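# Thread three rings onto a pole, restand the pole

## Task

Get all three rings threaded over the pole, and then return the pole so it stands in its stand again.

## Robot and tools

Robot: two six-joint arms in a physics simulation. left_arm (base near y = +0.361 m) carries a five-finger left hand; right_arm (base near y = -0.328 m) carries a five-finger right hand. Cameras: cam_high (896x504, on a stand behind the arms), cam_left_wrist and cam_right_wrist (672x504 fisheye each).

Frames. Scene frame: origin at table height midway between the nominal bases, +x out over the table, +y toward left_arm, +z up. Reported hand positions (m), quaternions (wxyz) and velocities are in this frame. Each arm is steered by its hand point, which sits 0.05 m in front of the palm and 0.15 m from the wrist flange along the fingers. Its +z runs along the straight fingers, +y out of the palm, +x across the palm away from the thumb on the right hand and toward the thumb on the left hand. Straight fingertips reach 0.06-0.07 m past the point. A bracket on the little-finger side of the wrist can strike things, and with level fingers the wrist may hang well below the point.

Row layout (used by execute_actions and move): 28 numbers, each in [-1, 1], always for both arms. Order: left dx, dy, dz, rx, ry, rz; left little, ring, middle, index, thumb_bend, thumb_turn; left force_limit, speed; then the same 14 for the right arm. The six pose numbers are offsets, not poses: measured from that arm's current Hand target along the Hand target's own axes. 1.0 equals 0.6 m for dx/dy/dz and 180 degrees for rx/ry/rz, which together form one rotation vector. Sending zeros for all six re-requests the existing Hand target. Finger numbers are absolute targets: -1 open/straight, +1 curled; thumb_turn -1 beside the palm, +1 across in front of it. force_limit maps -1..+1 to roughly 0..10 N at the fingertip (0..15 N for the two thumb motors); speed rises from near zero at -1 to full at +0.48 and above. For a gentle grip close with speed at -0.94 or below. A hand has no 'unchanged' value: repeat the last eight numbers actually sent to it (or, if none yet, its hand_measured plus hand_force_limit and hand_speed). The thumb in front of the palm lets the hand close on objects about 0.035-0.065 m thick, or handles down to about 0.025 m.

Tools.
- execute_actions(actions, cameras): actions is a list of actions; each action is up to 15 rows, one per 1/30 s step, with the last row held to fill 15 steps. Every row in an action counts from the Hand target at that action's start. An empty list returns state plus all camera images.
- move(target, speed, blend, stop_force, zero, blocking, cameras): straight-line path of each hand point toward the offset row (or a list of up to 15 rows, all counted from the same starting Hand targets). speed in m/s, 0.002-3.6, default 0.25 (turning limited to twice that in rad/s); blend in m rounds corners of a list; stop_force in N, 3-120, ends an arm's path on contact; zero (default true) re-zeroes force before the move; blocking=false returns early but cannot be combined with stop_force. Paths take at least 0.5 s and at most 10 s, do not avoid obstacles, and can overshoot when fast. Route around an arm's own base.
- wait(seconds 0-10), stop (brakes a running move), zoom_image(camera, region [x0,y0,x1,y1] pixels, at most 504x504), show_instructions (reference images), zero_wrist_force(arm), finished_scene (ends the scene, irreversible).

Results. Each call reports per-arm state: end_effector_position, quaternion, velocities, Hand target (the last commanded pose after clipping; next offsets start here), joint positions and torques, Wrist force/torque along hand axes, and hand_measured, hand_stopped_by (moving, target, force, stalled, fault), hand_load_n (positive when something pushes a finger open), all in the finger order above. A lost grip shows as hand_load_n near 0. move adds a 'move:' line such as done, off_target, moving, held or fault, plus limits (paced = pose clipped, held = steps withheld). done means within 3 mm and 2 degrees, not that nothing was touched. Commanded orientation is clipped to 32 degrees from the measured one each step, so large turns need several actions; an arm may stop short and needs the remaining distance sent again.

Avoid: anything leaving the table (fails the task), hard collisions with fixed or heavy objects, and arm-to-arm contact (a firm press between arms can fail the scene; never close one hand on the other's fingers). Contact torque at a joint limit (133 N m big joints, 24.9 N m wrist joints) or about 150 N net force stops the arm for 10 s; arms are stiff, so aim only slightly past contact, approach slowly, and use stop_force. Release parts only when at rest, don't drop them from height, and avoid overloading fingers. Long holds or stretched poses heat motors; MOTOR HOT warns before an over-temperature stop. Thinking time lets the simulation run on.

Each tool is called after "Emit:" as a command line: name --argument value for each argument, lists and objects as JSON in quotes; but a table of rows of numbers goes row by row, as --pt "numbers of a row", without its own name.

Reference images:

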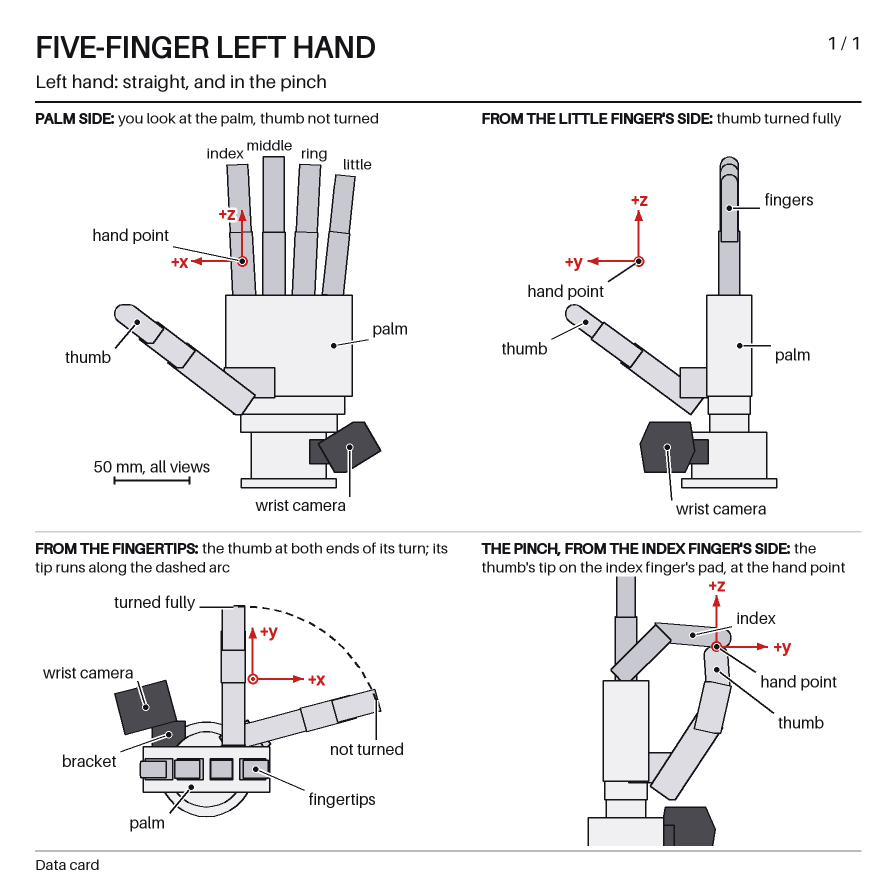

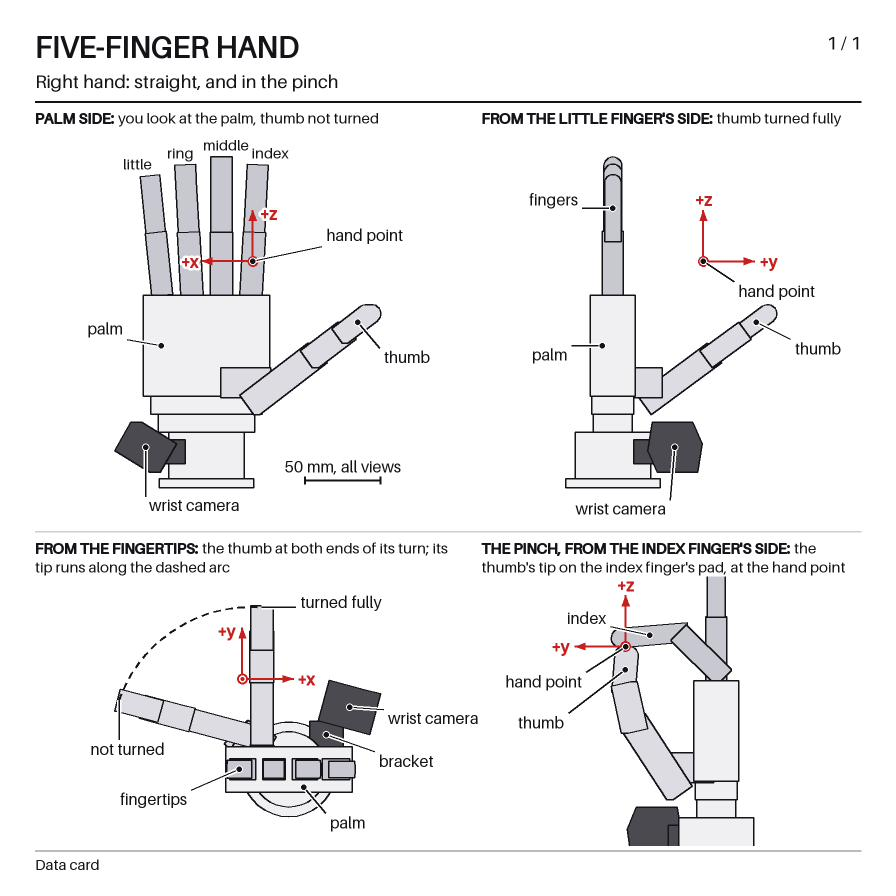

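## Session

Emit:
execute_actions --actions '[]'

Scene clock: 0.00 s.
left_arm: end_effector_position=(+0.1745, +0.6475, +0.1540) hand_measured=(-1.000, -1.000, -1.000, -1.000, -1.000, -1.000) hand_load_n=(+0.0, +0.0, +0.0, +0.0, +0.0, +0.0) hand_stopped_by=(target, target, target, target, target, target) hand_force_limit=0.00 hand_speed=-0.80 end_effector_quat_wxyz=(+0.075, +0.996, -0.035, -0.045) | right_arm: end_effector_position=(+0.7868, -0.0010, +0.1315) hand_measured=(-1.000, -1.000, -1.000, -1.000, -1.000, -1.000) hand_load_n=(+0.0, +0.0, +0.0, +0.0, +0.0, +0.0) hand_stopped_by=(target, target, target, target, target, target) hand_force_limit=0.00 hand_speed=-0.80 end_effector_quat_wxyz=(-0.147, +0.715, -0.394, +0.559)
Joint positions: left_arm=[4.673 -1.921 -1.707 1.903 -1.656 3.141] | right_arm=[0.497 -0.779 1.026 0.184 2.226 -3.679]
Joint velocities: within noise
Joint torques (N m): no reading
Wrist force (N): no reading
Wrist torque (N m): no reading
Wrist force, peak (N): no reading
Hand target: left_arm +0.1745, +0.6475, +0.1540; +0.075, +0.996, -0.035, -0.045 | right_arm +0.7868, -0.0010, +0.1315; -0.147, +0.715, -0.394, +0.559

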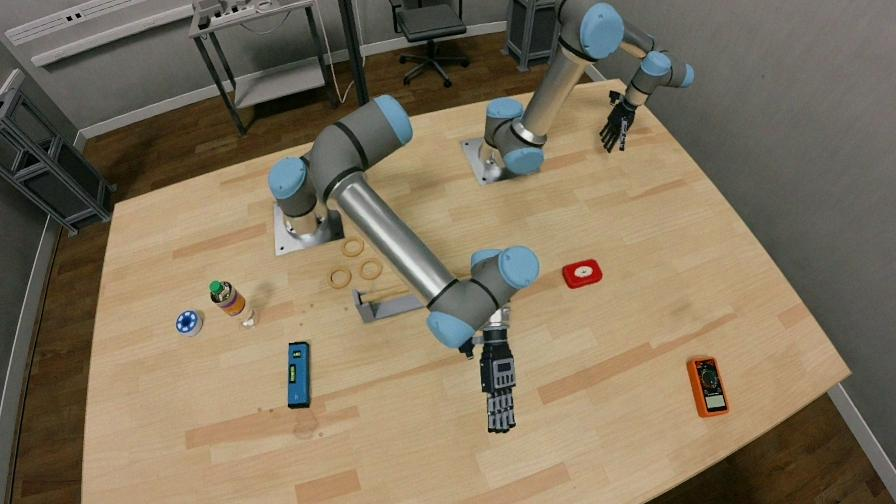

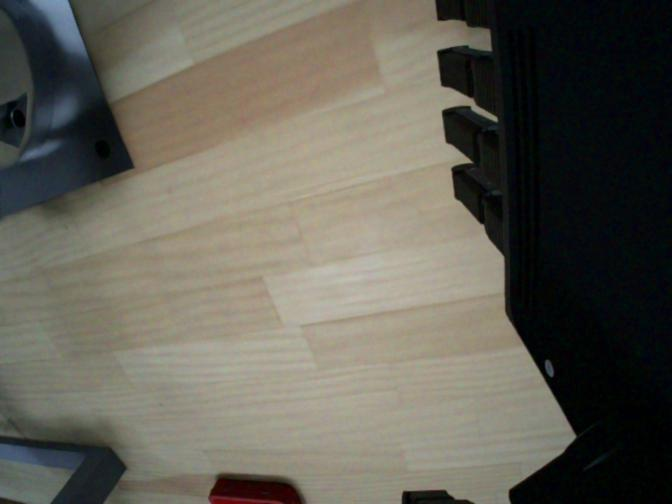

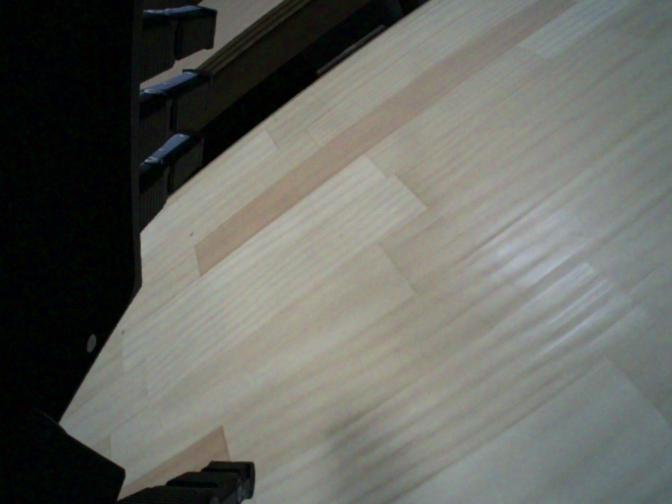

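Emit:
zoom_image --camera "cam_high" --region '[260, 200, 520, 350]'

Emit:
zoom_image --camera "cam_high" --region '[320, 230, 440, 330]'

Scaled by 1.938.

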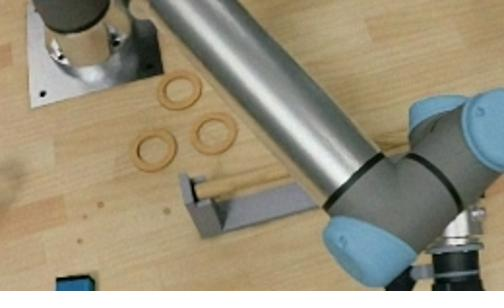

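Scaled by 4.200.

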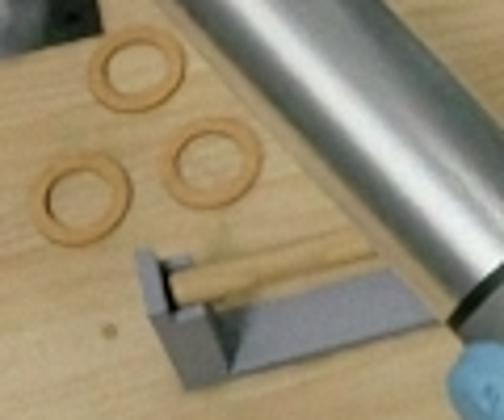

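Emit:
move --pt "0 0 0 0 0 0 -1 -1 -1 -1 -1 -1 0 -0.8 0.228 -0.217 -0.111 0 0 0 -1 -1 -1 -1 -1 -1 0 -0.8" --pt "0 0 0 0 0 0 -1 -1 -1 -1 -1 -1 0 -0.8 0.897 0.360 -0.218 0 0 0 -1 -1 -1 -1 -1 -1 0 -0.8" --blend 0.03 --cameras '["all"]'

Scene clock: 45.57 s.
left_arm: end_effector_position=(+0.1745, +0.6475, +0.1540) hand_measured=(-1.000, -1.000, -1.000, -1.000, -1.000, -1.000) hand_load_n=(+0.0, +0.0, +0.0, +0.0, +0.0, +0.0) hand_stopped_by=(target, target, target, target, target, target) hand_force_limit=0.00 hand_speed=-0.80 end_effector_quat_wxyz=(+0.075, +0.996, -0.035, -0.045) | right_arm: end_effector_position=(+0.6156, -0.5017, +0.4024) hand_measured=(-1.000, -1.000, -1.000, -1.000, -1.000, -1.000) hand_load_n=(+0.0, +0.0, +0.0, +0.0, +0.0, +0.0) hand_stopped_by=(target, target, target, target, target, target) hand_force_limit=0.00 hand_speed=-0.80 end_effector_quat_wxyz=(-0.147, +0.715, -0.394, +0.559)
Joint positions: left_arm=[4.673 -1.921 -1.707 1.903 -1.656 3.141] | right_arm=[-0.617 -1.615 1.483 0.498 1.184 -4.096]
Joint torques (N m): left_arm=[0.83 29.51 15.59 -3.09 0.08 0.06] | right_arm=[-8.02 -6.81 -26.09 1.22 -2 -2.44]
Wrist force (N): left_arm=[-0.2 0.1 0.0] | right_arm=[0.4 -0.1 0.0]
Wrist torque (N m): left_arm=[0.02 0.03 -0.02] | right_arm=[-0.02 -0.03 0.15]
Wrist force, peak (N): left_arm=[-0.1 0.1 0.3] | right_arm=[0.0 -1.3 -0.5]
Hand target: left_arm +0.1745, +0.6475, +0.1540; +0.075, +0.996, -0.035, -0.045 | right_arm +0.6156, -0.5017, +0.4024; -0.147, +0.715, -0.394, +0.559
Off the commanded pose: left_arm 0.000 m, 0 deg | right_arm 0.000 m, 0 deg.
move: done

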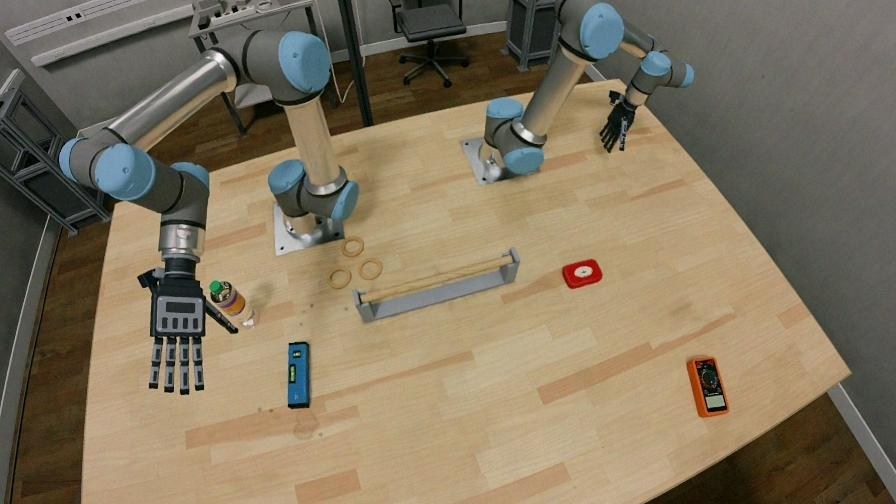

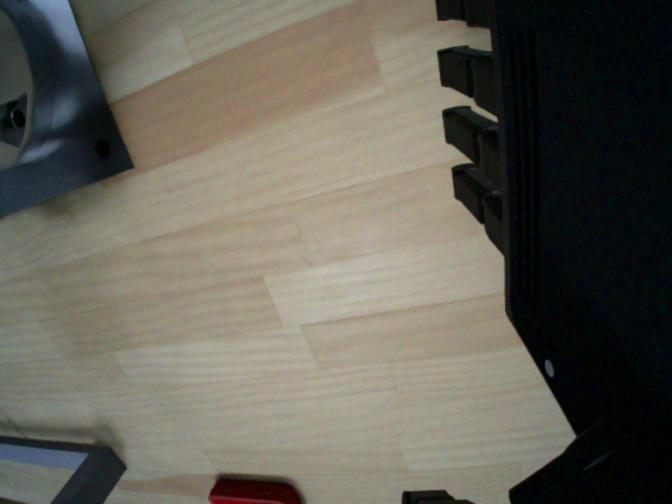

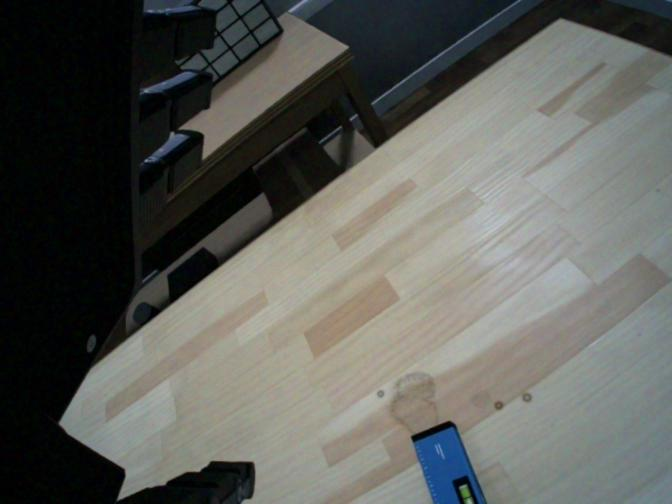

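Emit:
zoom_image --camera "cam_high" --region '[320, 220, 540, 340]'

Emit:
zoom_image --camera "cam_high" --region '[320, 225, 400, 335]'

Emit:
zoom_image --camera "cam_high" --region '[450, 235, 540, 305]'

Scaled by 2.291.

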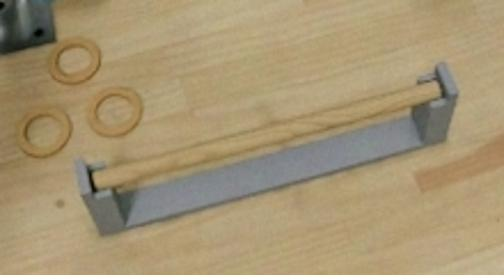

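Scaled by 4.582.

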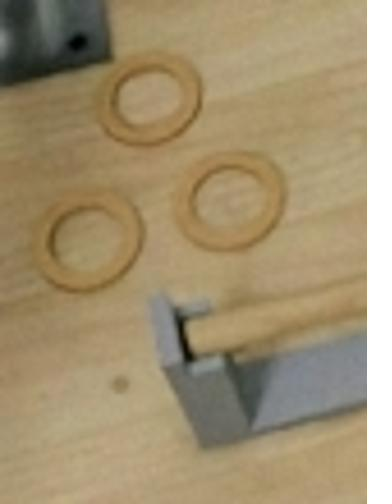

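Scaled by 5.600.

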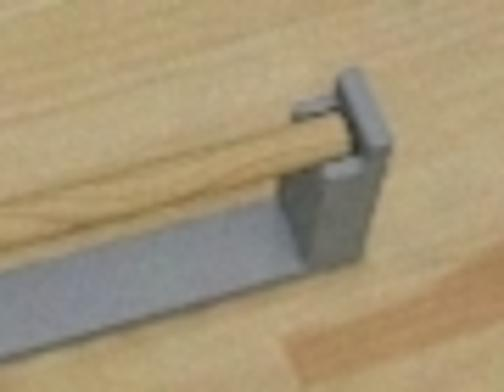

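Emit:
zoom_image --camera "cam_high" --region '[250, 140, 420, 300]'

Emit:
zoom_image --camera "cam_high" --region '[440, 80, 560, 200]'

Emit:
zoom_image --camera "cam_high" --region '[130, 250, 250, 400]'

Emit:
zoom_image --camera "cam_high" --region '[580, 40, 700, 160]'

Scaled by 2.965.

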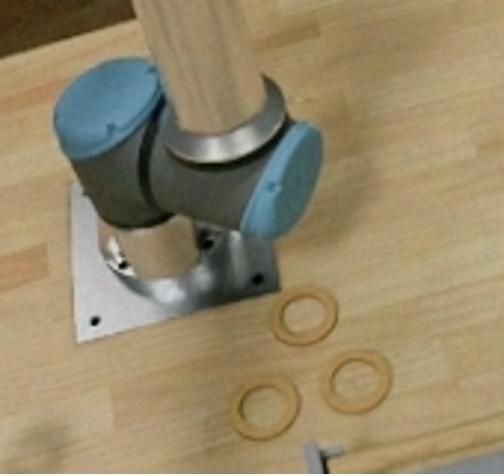

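Scaled by 4.200.

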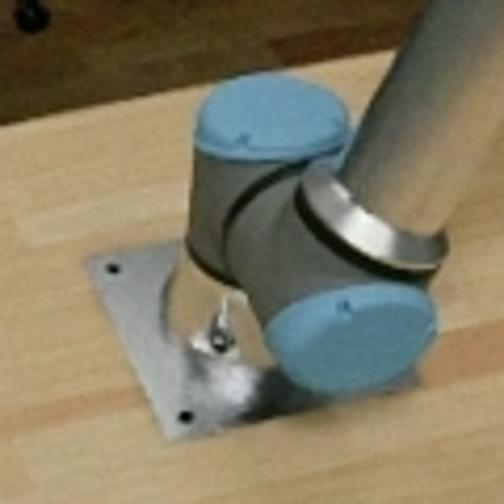

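Scaled by 3.360.

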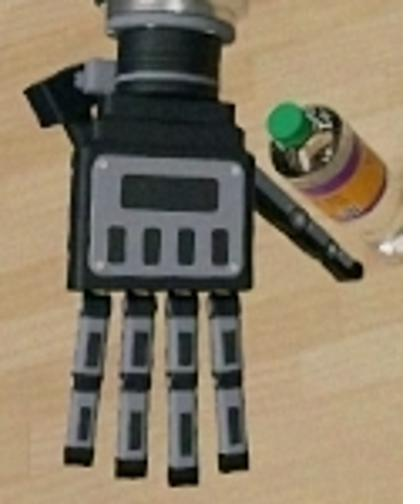

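Scaled by 4.200.

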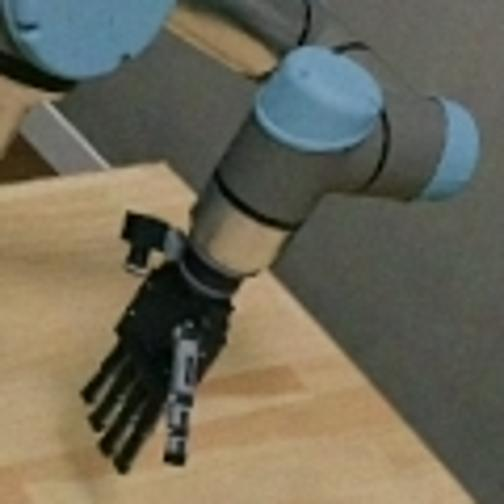

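Emit:
move --pt "-0.021 0.038 -0.247 0 0 0 -1 -1 -1 -1 -1 -1 0 -0.8 0 0 0 0 0 0 -1 -1 -1 -1 -1 -1 0 -0.8" --pt "0.537 0.341 -0.325 0.042 -0.077 0.493 -1 -1 -1 -1 -1 -1 0 -0.8 0 0 0 0 0 0 -1 -1 -1 -1 -1 -1 0 -0.8" --blend 0.04 --speed 0.45 --cameras '["all"]'

Scene clock: 145.03 s.
left_arm: end_effector_position=(+0.5001, +0.4496, +0.3501) hand_measured=(-1.000, -1.000, -1.000, -1.000, -1.000, -1.000) hand_load_n=(+0.0, +0.0, +0.0, +0.0, +0.0, +0.0) hand_stopped_by=(target, target, target, target, target, target) hand_force_limit=0.00 hand_speed=-0.80 end_effector_quat_wxyz=(+0.022, +0.678, -0.730, -0.086) | right_arm: end_effector_position=(+0.6156, -0.5017, +0.4024) hand_measured=(-1.000, -1.000, -1.000, -1.000, -1.000, -1.000) hand_load_n=(+0.0, +0.0, +0.0, +0.0, +0.0, +0.0) hand_stopped_by=(target, target, target, target, target, target) hand_force_limit=0.00 hand_speed=-0.80 end_effector_quat_wxyz=(-0.147, +0.715, -0.394, +0.559)
Joint positions: left_arm=[3.547 -2.365 -0.468 1.159 -1.715 3.588] | right_arm=[-0.617 -1.615 1.483 0.498 1.184 -4.096]
Joint torques (N m): left_arm=[-12.63 38.23 22.9 -4.7 -1.6 1.98] | right_arm=[-7.58 -6.56 -25.73 1.32 -1.83 -2.4]
Wrist force (N): left_arm=[0.1 0.3 -0.3] | right_arm=[0.2 -0.2 -0.1]
Wrist torque (N m): left_arm=[0.06 -0.02 -0.09] | right_arm=[-0.03 0.00 0.14]
Wrist force, peak (N): left_arm=[-1.2 0.0 -1.6] | right_arm=[0.3 -0.4 -0.2]
Hand target: left_arm +0.5001, +0.4496, +0.3501; +0.022, +0.678, -0.730, -0.086 | right_arm +0.6156, -0.5017, +0.4024; -0.147, +0.715, -0.394, +0.559
Off the commanded pose: left_arm 0.000 m, 0 deg | right_arm 0.000 m, 0 deg.
move: done

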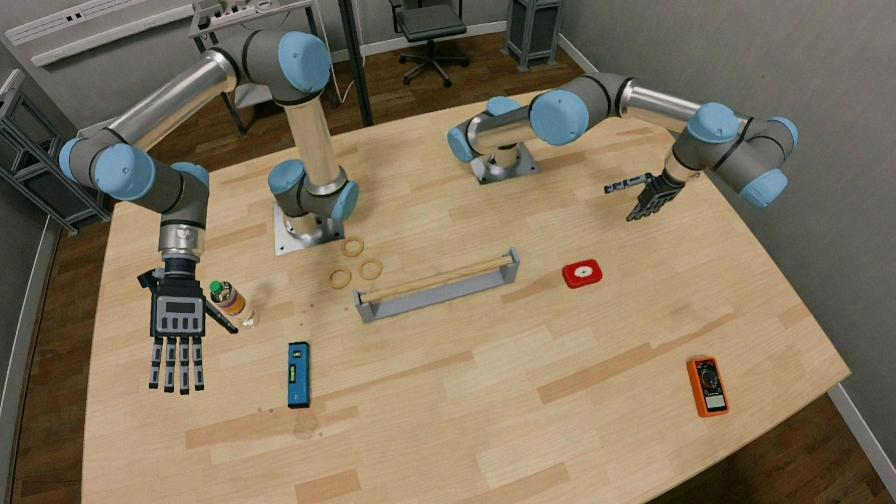

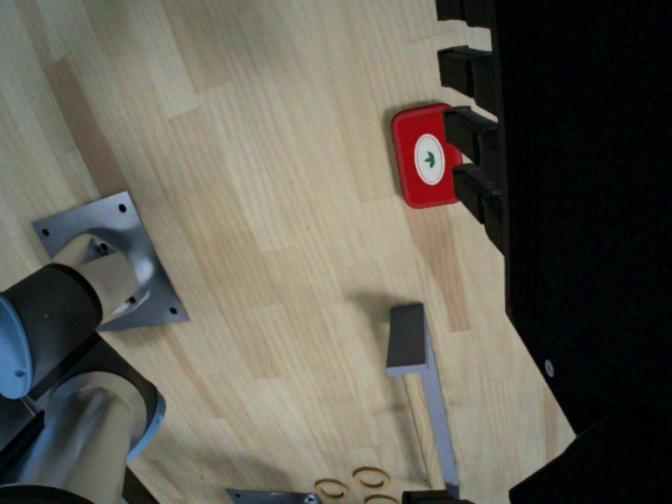

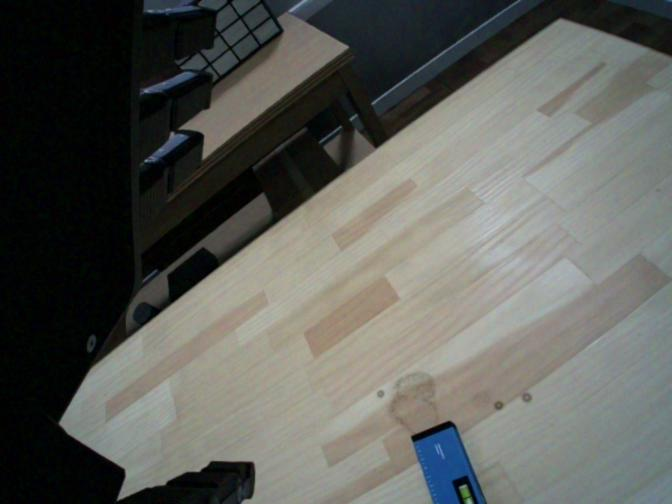

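Emit:
move --target '[0.832,0.258,0.088,0.345,0.154,0.287,-1,-1,-1,-1,-1,-1,0,-0.8,0,0,0,0,0,0,-1,-1,-1,-1,-1,-1,0,-0.8]' --speed 0.4 --cameras '["all"]'

Scene clock: 183.40 s.
left_arm: end_effector_position=(+0.3001, -0.0310, +0.2798) hand_measured=(-1.000, -1.000, -1.000, -1.000, -1.000, -1.000) hand_load_n=(+0.0, +0.0, +0.0, +0.0, +0.0, +0.0) hand_stopped_by=(target, target, target, target, target, target) hand_force_limit=0.00 hand_speed=-0.80 end_effector_quat_wxyz=(+0.123, -0.229, +0.852, -0.455) | right_arm: end_effector_position=(+0.6156, -0.5017, +0.4024) hand_measured=(-1.000, -1.000, -1.000, -1.000, -1.000, -1.000) hand_load_n=(+0.0, +0.0, +0.0, +0.0, +0.0, +0.0) hand_stopped_by=(target, target, target, target, target, target) hand_force_limit=0.00 hand_speed=-0.80 end_effector_quat_wxyz=(-0.147, +0.715, -0.394, +0.559)
Joint positions: left_arm=[2.811 -1.491 -1.758 2.534 -1.013 3.573] | right_arm=[-0.617 -1.615 1.483 0.498 1.184 -4.096]
Joint torques (N m): left_arm=[-12.57 8.69 12.02 1.18 -0.84 -2.04] | right_arm=[-6.81 -6.88 -26.13 1.24 -1.82 -2.38]
Wrist force (N): left_arm=[0.3 -1.1 2.1] | right_arm=[0.1 -0.1 -0.2]
Wrist torque (N m): left_arm=[-0.10 -0.03 -0.14] | right_arm=[-0.01 0.02 0.14]
Wrist force, peak (N): left_arm=[1.5 -1.0 2.6] | right_arm=[0.4 -0.4 -0.2]
Hand target: left_arm +0.3001, -0.0311, +0.2797; +0.123, -0.229, +0.852, -0.455 | right_arm +0.6156, -0.5017, +0.4024; -0.147, +0.715, -0.394, +0.559
Off the commanded pose: left_arm 0.000 m, 0 deg | right_arm 0.000 m, 0 deg.
move: done

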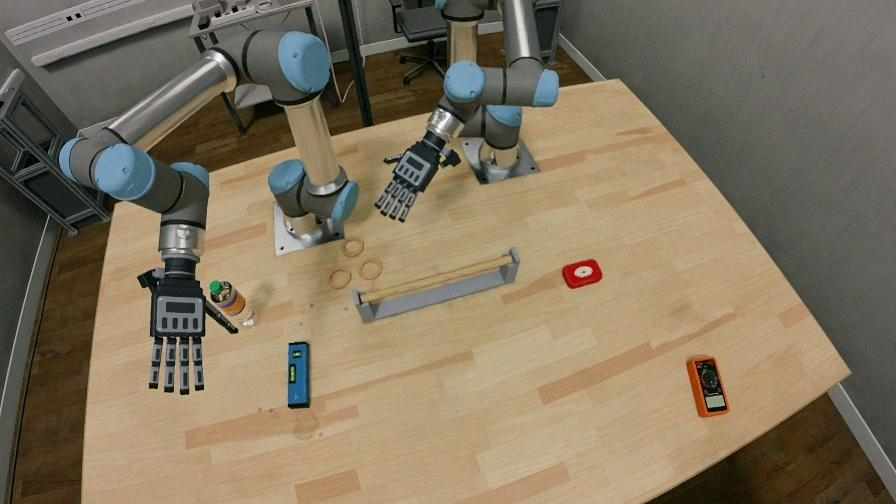

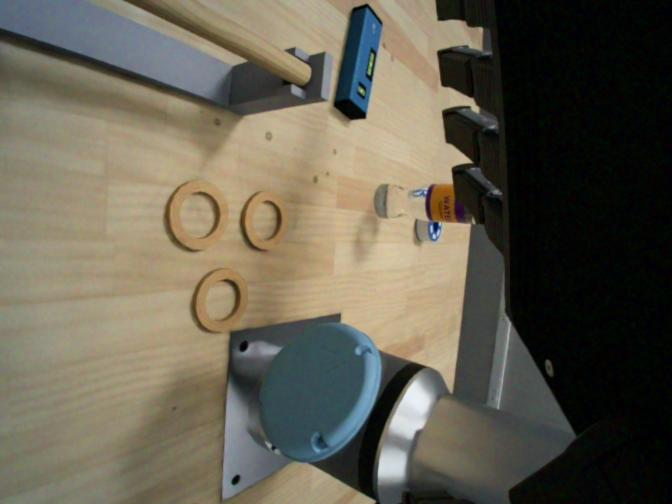

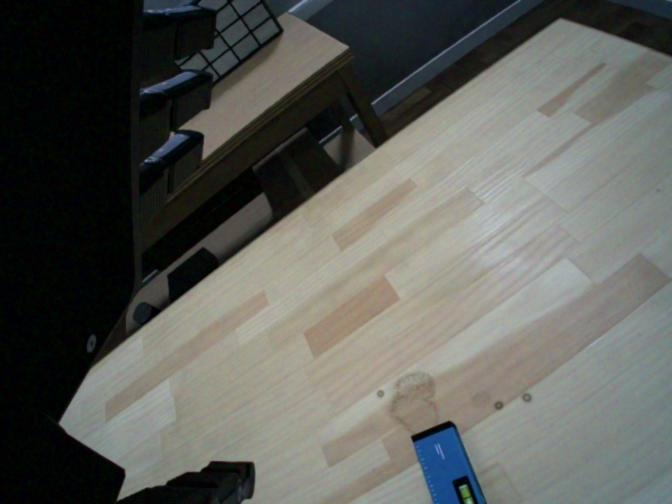

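Emit:
zoom_image --camera "cam_left_wrist" --region '[130, 0, 370, 180]'

Emit:
zoom_image --camera "cam_left_wrist" --region '[150, 160, 330, 350]'

Scaled by 2.100 from the camera's 672x504 image, which has a finer 960x720 frame.

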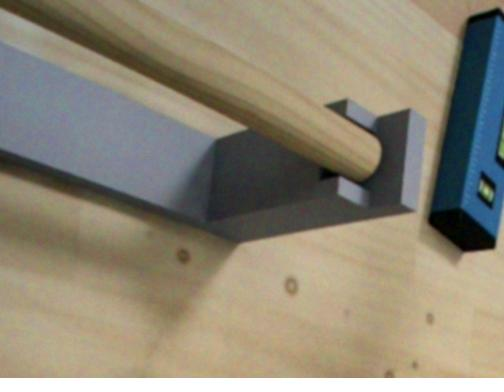

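Scaled by 2.653 from the camera's 672x504 image, which has a finer 960x720 frame.

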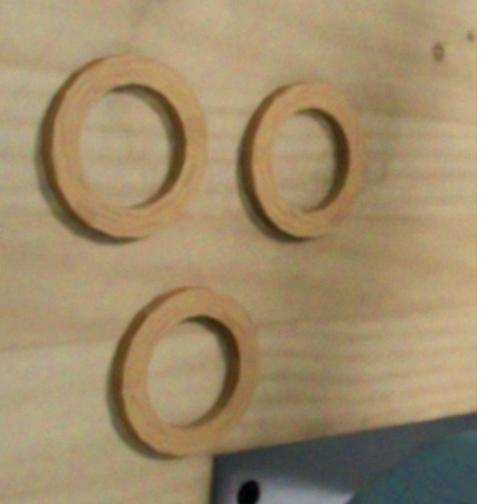

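Emit:
move --target '[0.1007,0.190,0.314,-0.015,0,0,-1,-1,-0.7,-0.7,-0.7,1,0,0.2,0,0,0,0,0,0,-1,-1,-1,-1,-1,-1,0,-0.8]' --speed 0.25 --cameras '["all"]'

Scene clock: 267.60 s.
left_arm: end_effector_position=(+0.2948, -0.1419, +0.0802) hand_measured=(-1.000, -1.000, -0.700, -0.700, -0.700, +1.000) hand_load_n=(+0.0, +0.0, +0.0, +0.0, +0.0, +0.0) hand_stopped_by=(target, target, target, target, target, target) hand_force_limit=0.00 hand_speed=0.20 end_effector_quat_wxyz=(+0.117, -0.231, +0.862, -0.435) | right_arm: end_effector_position=(+0.6156, -0.5017, +0.4024) hand_measured=(-1.000, -1.000, -1.000, -1.000, -1.000, -1.000) hand_load_n=(+0.0, +0.0, +0.0, +0.0, +0.0, +0.0) hand_stopped_by=(target, target, target, target, target, target) hand_force_limit=0.00 hand_speed=-0.80 end_effector_quat_wxyz=(-0.147, +0.715, -0.394, +0.559)
Joint positions: left_arm=[2.504 -1.865 -1.854 3.046 -1.266 3.378] | right_arm=[-0.617 -1.615 1.483 0.498 1.184 -4.096]
Joint torques (N m): left_arm=[-12.83 21.74 22.59 1.41 -1.15 -1.9] | right_arm=[-8.06 -6.43 -26.01 1.26 -1.8 -2.22]
Wrist force (N): left_arm=[0.5 -1.4 2.1] | right_arm=[0.1 -0.2 -0.1]
Wrist torque (N m): left_arm=[-0.13 -0.04 -0.13] | right_arm=[-0.02 0.01 0.14]
Wrist force, peak (N): left_arm=[0.7 -0.5 3.1] | right_arm=[0.3 -0.4 0.0]
Hand target: left_arm +0.2948, -0.1419, +0.0802; +0.117, -0.231, +0.862, -0.435 | right_arm +0.6156, -0.5017, +0.4024; -0.147, +0.715, -0.394, +0.559
Off the commanded pose: left_arm 0.000 m, 0 deg | right_arm 0.000 m, 0 deg.
move: done

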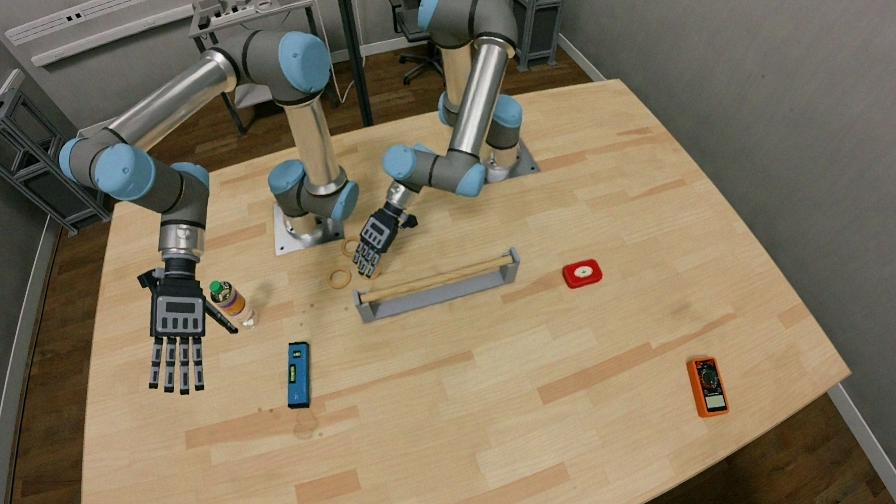

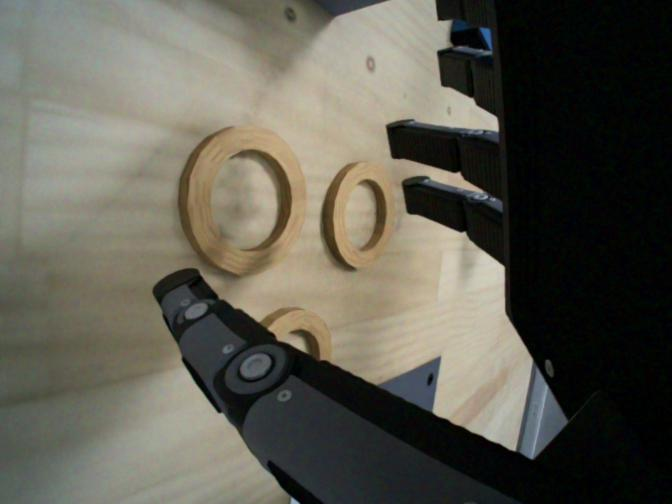

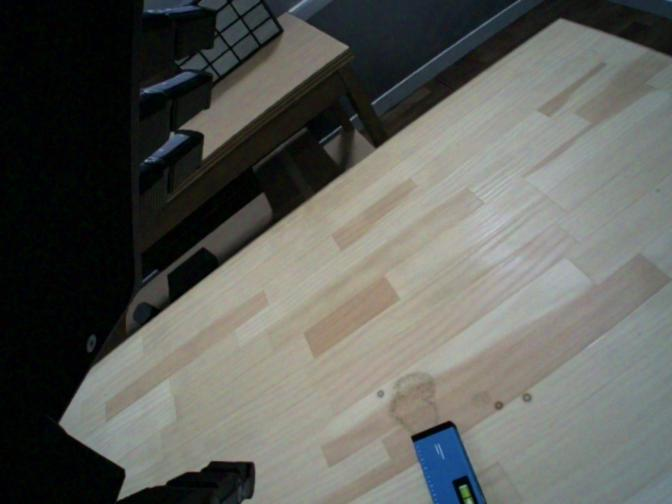

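Emit:
move --target '[0,0,0,0,0,0,-1,-1,-0.5,-0.5,-0.5,1,0,0.2,0,0,0,0,0,0,-1,-1,-1,-1,-1,-1,0,-0.8]' --cameras '["cam_left_wrist"]'

Emit:
move --target '[0,0,0,0,0,0,-1,-1,0,0,0,1,0,0.2,0,0,0,0,0,0,-1,-1,-1,-1,-1,-1,0,-0.8]' --cameras '["cam_left_wrist"]'

Scene clock: 284.83 s.
left_arm: end_effector_position=(+0.2948, -0.1419, +0.0802) hand_measured=(-1.000, -1.000, -0.500, -0.500, -0.500, +1.000) hand_load_n=(+0.0, +0.0, +0.0, +0.0, +0.0, +0.0) hand_stopped_by=(target, target, target, target, target, target) hand_force_limit=0.00 hand_speed=0.20 end_effector_quat_wxyz=(+0.117, -0.231, +0.862, -0.435) | right_arm: end_effector_position=(+0.6156, -0.5017, +0.4024) hand_measured=(-1.000, -1.000, -1.000, -1.000, -1.000, -1.000) hand_load_n=(+0.0, +0.0, +0.0, +0.0, +0.0, +0.0) hand_stopped_by=(target, target, target, target, target, target) hand_force_limit=0.00 hand_speed=-0.80 end_effector_quat_wxyz=(-0.147, +0.715, -0.394, +0.559)
Joint positions: left_arm=[2.504 -1.865 -1.854 3.046 -1.266 3.378] | right_arm=[-0.617 -1.615 1.483 0.498 1.184 -4.096]
Joint torques (N m): left_arm=[-12.17 21.42 20.68 0.38 -0.98 -2.02] | right_arm=[-7.37 -6.81 -25.52 1.33 -1.73 -2.27]
Wrist force (N): left_arm=[0.6 -1.1 1.9] | right_arm=[0.2 -0.1 -0.2]
Wrist torque (N m): left_arm=[-0.07 -0.07 -0.13] | right_arm=[-0.01 0.00 0.15]
Wrist force, peak (N): left_arm=[0.5 -1.2 2.1] | right_arm=[0.1 -0.5 -0.3]
Hand target: left_arm +0.2948, -0.1419, +0.0802; +0.117, -0.231, +0.862, -0.435 | right_arm +0.6156, -0.5017, +0.4024; -0.147, +0.715, -0.394, +0.559
Off the commanded pose: left_arm 0.000 m, 0 deg | right_arm 0.000 m, 0 deg.
move: done
Images, in order (width x height): cam_left_wrist 672x504.

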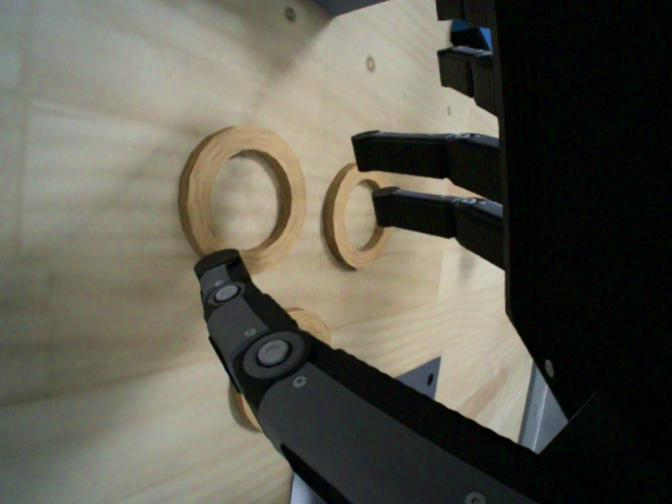

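Scene clock: 285.40 s.
left_arm: end_effector_position=(+0.2948, -0.1419, +0.0802) hand_measured=(-1.000, -1.000, +0.000, +0.000, +0.000, +1.000) hand_load_n=(+0.0, +0.0, +0.0, +0.0, +0.0, +0.0) hand_stopped_by=(target, target, target, target, target, target) hand_force_limit=0.00 hand_speed=0.20 end_effector_quat_wxyz=(+0.117, -0.231, +0.862, -0.435) | right_arm: end_effector_position=(+0.6156, -0.5017, +0.4024) hand_measured=(-1.000, -1.000, -1.000, -1.000, -1.000, -1.000) hand_load_n=(+0.0, +0.0, +0.0, +0.0, +0.0, +0.0) hand_stopped_by=(target, target, target, target, target, target) hand_force_limit=0.00 hand_speed=-0.80 end_effector_quat_wxyz=(-0.147, +0.715, -0.394, +0.559)
Joint positions: left_arm=[2.504 -1.865 -1.854 3.046 -1.266 3.378] | right_arm=[-0.617 -1.615 1.483 0.498 1.184 -4.096]
Joint torques (N m): left_arm=[-11.8 21.22 19.2 -0.78 -0.68 -2.03] | right_arm=[-7.76 -6.23 -26.11 1.29 -1.78 -2.21]
Wrist force (N): left_arm=[0.7 -1.2 2.0] | right_arm=[0.1 -0.1 0.0]
Wrist torque (N m): left_arm=[-0.10 -0.09 -0.11] | right_arm=[-0.01 0.01 0.14]
Wrist force, peak (N): left_arm=[0.4 -1.2 2.1] | right_arm=[0.1 -0.4 -0.1]
Hand target: left_arm +0.2948, -0.1419, +0.0802; +0.117, -0.231, +0.862, -0.435 | right_arm +0.6156, -0.5017, +0.4024; -0.147, +0.715, -0.394, +0.559
Off the commanded pose: left_arm 0.000 m, 0 deg | right_arm 0.000 m, 0 deg.
move: done
Images, in order (width x height): cam_left_wrist 672x504.

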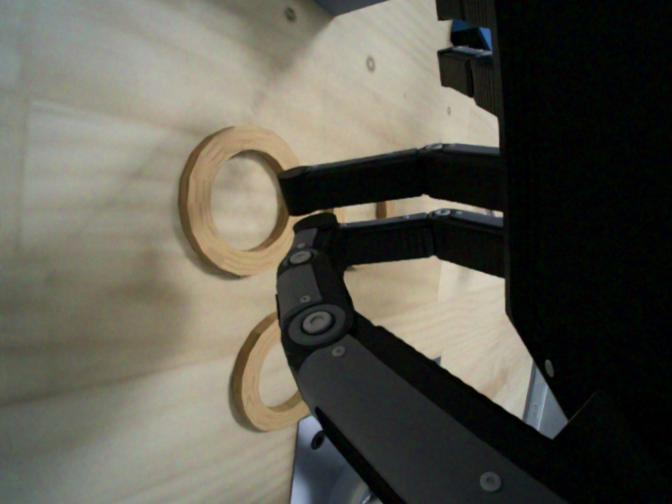

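Emit:
move --target '[0.0135,0.0347,0.0657,0,0,0,-1,-1,-0.7,-0.7,-0.7,1,0,0.2,0,0,0,0,0,0,-1,-1,-1,-1,-1,-1,0,-0.8]' --cameras '["cam_left_wrist"]'

Scene clock: 301.93 s.
left_arm: end_effector_position=(+0.2975, -0.1627, +0.0400) hand_measured=(-1.000, -1.000, -0.700, -0.700, -0.700, +1.000) hand_load_n=(+0.0, -0.5, +0.0, +0.0, +0.0, +0.0) hand_stopped_by=(target, target, target, target, target, target) hand_force_limit=0.00 hand_speed=0.20 end_effector_quat_wxyz=(+0.117, -0.231, +0.862, -0.435) | right_arm: end_effector_position=(+0.6156, -0.5017, +0.4024) hand_measured=(-1.000, -1.000, -1.000, -1.000, -1.000, -1.000) hand_load_n=(+0.0, +0.0, +0.0, +0.5, +0.5, -0.5) hand_stopped_by=(target, target, target, target, target, target) hand_force_limit=0.00 hand_speed=-0.80 end_effector_quat_wxyz=(-0.147, +0.715, -0.394, +0.559)
Joint positions: left_arm=[2.468 -1.96 -1.841 3.135 -1.294 3.354] | right_arm=[-0.617 -1.615 1.483 0.498 1.184 -4.096]
Joint torques (N m): left_arm=[-12.45 24.04 22.33 1.52 -1.14 -1.85] | right_arm=[-7.91 -7.09 -25.69 1.37 -1.65 -2.24]
Wrist force (N): left_arm=[0.4 -1.1 1.8] | right_arm=[0.2 -0.2 -0.1]
Wrist torque (N m): left_arm=[-0.07 -0.03 -0.13] | right_arm=[-0.03 0.00 0.13]
Wrist force, peak (N): left_arm=[0.5 -0.9 2.5] | right_arm=[0.4 -0.3 -0.1]
Hand target: left_arm +0.2975, -0.1627, +0.0400; +0.117, -0.231, +0.862, -0.435 | right_arm +0.6156, -0.5017, +0.4024; -0.147, +0.715, -0.394, +0.559
Off the commanded pose: left_arm 0.000 m, 0 deg | right_arm 0.000 m, 0 deg.
move: done
Images, in order (width x height): cam_left_wrist 672x504.

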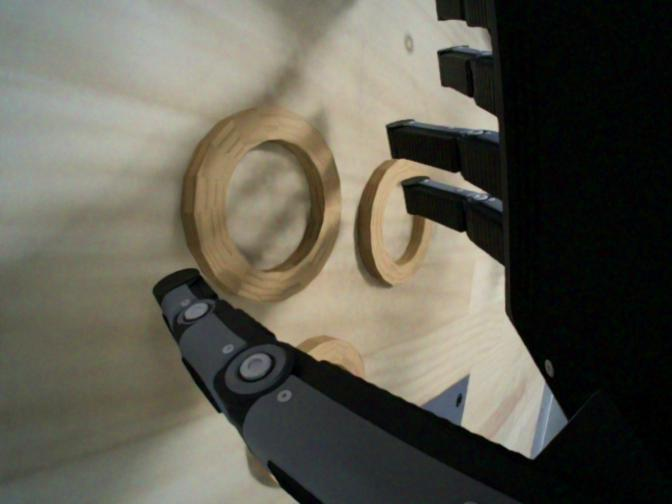

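Emit:
move --target '[-0.0077,0.0393,0.0253,0,0,0,-1,-1,-0.7,-0.7,-0.7,1,0,0.2,0,0,0,0,0,0,-1,-1,-1,-1,-1,-1,0,-0.8]' --speed 0.025 --stop_force 3 --cameras '["cam_left_wrist"]'

Scene clock: 320.00 s.
left_arm: end_effector_position=(+0.2997, -0.1599, +0.0199) hand_measured=(-1.000, -1.000, -0.700, -0.700, -0.700, +1.000) hand_load_n=(+0.0, +0.0, +0.0, +0.0, +0.0, +0.5) hand_stopped_by=(target, target, target, target, target, target) hand_force_limit=0.00 hand_speed=0.20 end_effector_quat_wxyz=(+0.117, -0.231, +0.862, -0.435) | right_arm: end_effector_position=(+0.6156, -0.5017, +0.4024) hand_measured=(-1.000, -1.000, -1.000, -1.000, -1.000, -1.000) hand_load_n=(+0.0, +0.0, +0.0, -0.5, +0.0, +0.0) hand_stopped_by=(target, target, target, target, target, target) hand_force_limit=0.00 hand_speed=-0.80 end_effector_quat_wxyz=(-0.147, +0.715, -0.394, +0.559)
Joint positions: left_arm=[2.477 -1.989 -1.862 3.184 -1.287 3.36] | right_arm=[-0.617 -1.615 1.483 0.498 1.184 -4.096]
Joint torques (N m): left_arm=[-11.51 36.58 20.74 -2.29 -1.18 -1.89] | right_arm=[-7.84 -6.65 -25.78 1.26 -1.62 -2.31]
Wrist force (N): left_arm=[1.0 -6.6 -2.7] | right_arm=[0.1 -0.1 0.1]
Wrist torque (N m): left_arm=[-0.48 -0.12 -0.16] | right_arm=[-0.03 0.01 0.13]
Wrist force, peak (N): left_arm=[2.5 -26.7 -21.3] | right_arm=[0.2 -0.4 -0.3]
Hand target: left_arm +0.2997, -0.1599, +0.0199; +0.117, -0.231, +0.862, -0.435 (not the last commanded pose) | right_arm +0.6156, -0.5017, +0.4024; -0.147, +0.715, -0.394, +0.559
Off the commanded pose: left_arm 0.008 m, 0 deg | right_arm 0.000 m, 0 deg.
move: contact (left_arm)
Images, in order (width x height): cam_left_wrist 672x504.

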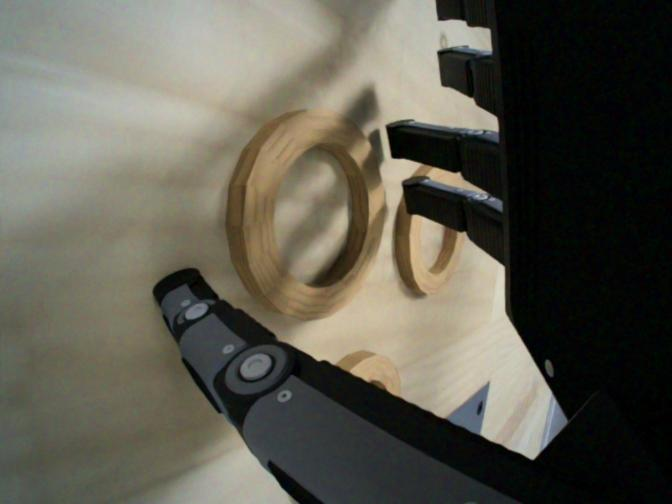

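Emit:
move --target '[0,-0.0027,-0.002,0,0,0,-1,-1,-0.6,-0.6,-0.6,1,0,-0.5,0,0,0,0,0,0,-1,-1,-1,-1,-1,-1,0,-0.8]' --speed 0.05 --cameras '["cam_left_wrist"]'

Scene clock: 333.47 s.
left_arm: end_effector_position=(+0.2997, -0.1599, +0.0219) hand_measured=(-1.000, -1.000, -0.600, -0.600, -0.600, +1.000) hand_load_n=(-0.5, +0.0, +0.0, +0.0, +0.0, +0.0) hand_stopped_by=(target, target, target, target, target, target) hand_force_limit=0.00 hand_speed=-0.50 end_effector_quat_wxyz=(+0.117, -0.231, +0.862, -0.435) | right_arm: end_effector_position=(+0.6156, -0.5017, +0.4024) hand_measured=(-1.000, -1.000, -1.000, -1.000, -1.000, -1.000) hand_load_n=(+0.0, +0.0, +0.0, +0.0, +0.0, +0.0) hand_stopped_by=(target, target, target, target, target, target) hand_force_limit=0.00 hand_speed=-0.80 end_effector_quat_wxyz=(-0.147, +0.715, -0.394, +0.559)
Joint positions: left_arm=[2.477 -1.986 -1.86 3.179 -1.287 3.36] | right_arm=[-0.617 -1.615 1.483 0.498 1.184 -4.096]
Joint torques (N m): left_arm=[-12.23 39.31 21.7 -2.28 1.05 -1.91] | right_arm=[-7.44 -6.89 -25.48 1.2 -1.5 -2.17]
Wrist force (N): left_arm=[0.4 -1.3 1.7] | right_arm=[0.2 -0.3 -0.1]
Wrist torque (N m): left_arm=[-0.09 -0.03 -0.24] | right_arm=[-0.05 0.00 0.13]
Wrist force, peak (N): left_arm=[0.9 -6.8 -2.8] | right_arm=[0.4 -0.3 -0.1]
Hand target: left_arm +0.2997, -0.1599, +0.0219; +0.117, -0.231, +0.862, -0.435 | right_arm +0.6156, -0.5017, +0.4024; -0.147, +0.715, -0.394, +0.559
Off the commanded pose: left_arm 0.000 m, 0 deg | right_arm 0.000 m, 0 deg.
move: done
Images, in order (width x height): cam_left_wrist 672x504.

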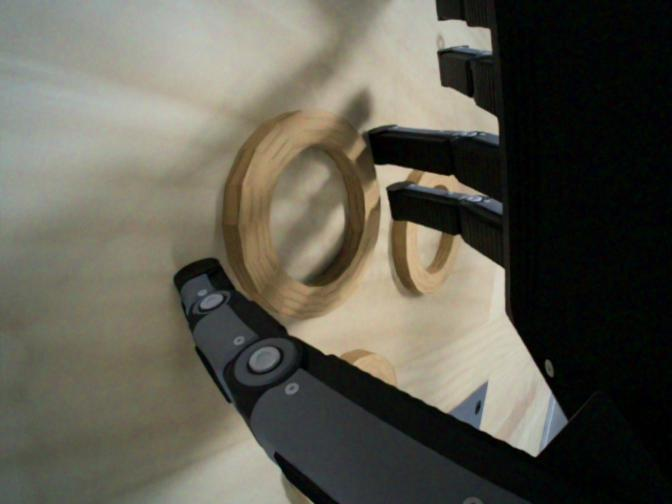

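Emit:
move --target '[0,0.0088,0.0064,0,0,0,-1,-1,-0.6,-0.6,-0.6,1,0,-0.5,0,0,0,0,0,0,-1,-1,-1,-1,-1,-1,0,-0.8]' --speed 0.01 --stop_force 3 --cameras '["cam_left_wrist"]'

Scene clock: 339.00 s.
left_arm: end_effector_position=(+0.2997, -0.1599, +0.0189) hand_measured=(-1.000, -1.000, -0.600, -0.600, -0.600, +1.000) hand_load_n=(+0.0, +0.0, +0.5, +0.0, +0.0, +0.0) hand_stopped_by=(target, target, target, target, target, target) hand_force_limit=0.00 hand_speed=-0.50 end_effector_quat_wxyz=(+0.117, -0.231, +0.862, -0.435) | right_arm: end_effector_position=(+0.6156, -0.5017, +0.4024) hand_measured=(-1.000, -1.000, -1.000, -1.000, -1.000, -1.000) hand_load_n=(+0.0, +0.0, +0.0, +0.0, +0.0, +0.0) hand_stopped_by=(target, target, target, target, target, target) hand_force_limit=0.00 hand_speed=-0.80 end_effector_quat_wxyz=(-0.147, +0.715, -0.394, +0.559)
Joint positions: left_arm=[2.477 -1.99 -1.863 3.186 -1.287 3.36] | right_arm=[-0.617 -1.615 1.483 0.498 1.184 -4.096]
Joint torques (N m): left_arm=[-8.97 36.54 20.45 -2.36 1.15 -0.79] | right_arm=[-7.3 -6.31 -25.61 1.26 -1.69 -2.24]
Wrist force (N): left_arm=[0.3 -4.8 -2.8] | right_arm=[0.0 -0.3 -0.1]
Wrist torque (N m): left_arm=[0.09 -0.12 -0.16] | right_arm=[-0.03 0.03 0.13]
Wrist force, peak (N): left_arm=[0.8 -10.5 -10.4] | right_arm=[0.4 -0.3 -0.1]
Hand target: left_arm +0.2997, -0.1599, +0.0189; +0.117, -0.231, +0.862, -0.435 (not the last commanded pose) | right_arm +0.6156, -0.5017, +0.4024; -0.147, +0.715, -0.394, +0.559
Off the commanded pose: left_arm 0.004 m, 0 deg | right_arm 0.000 m, 0 deg.
move: contact (left_arm)
Images, in order (width x height): cam_left_wrist 672x504.

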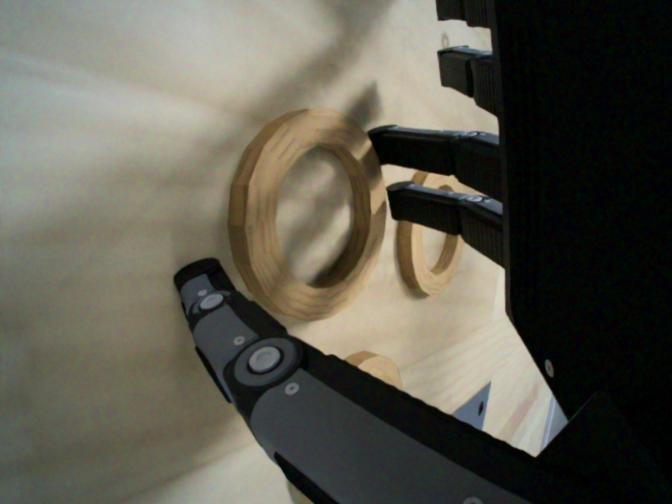

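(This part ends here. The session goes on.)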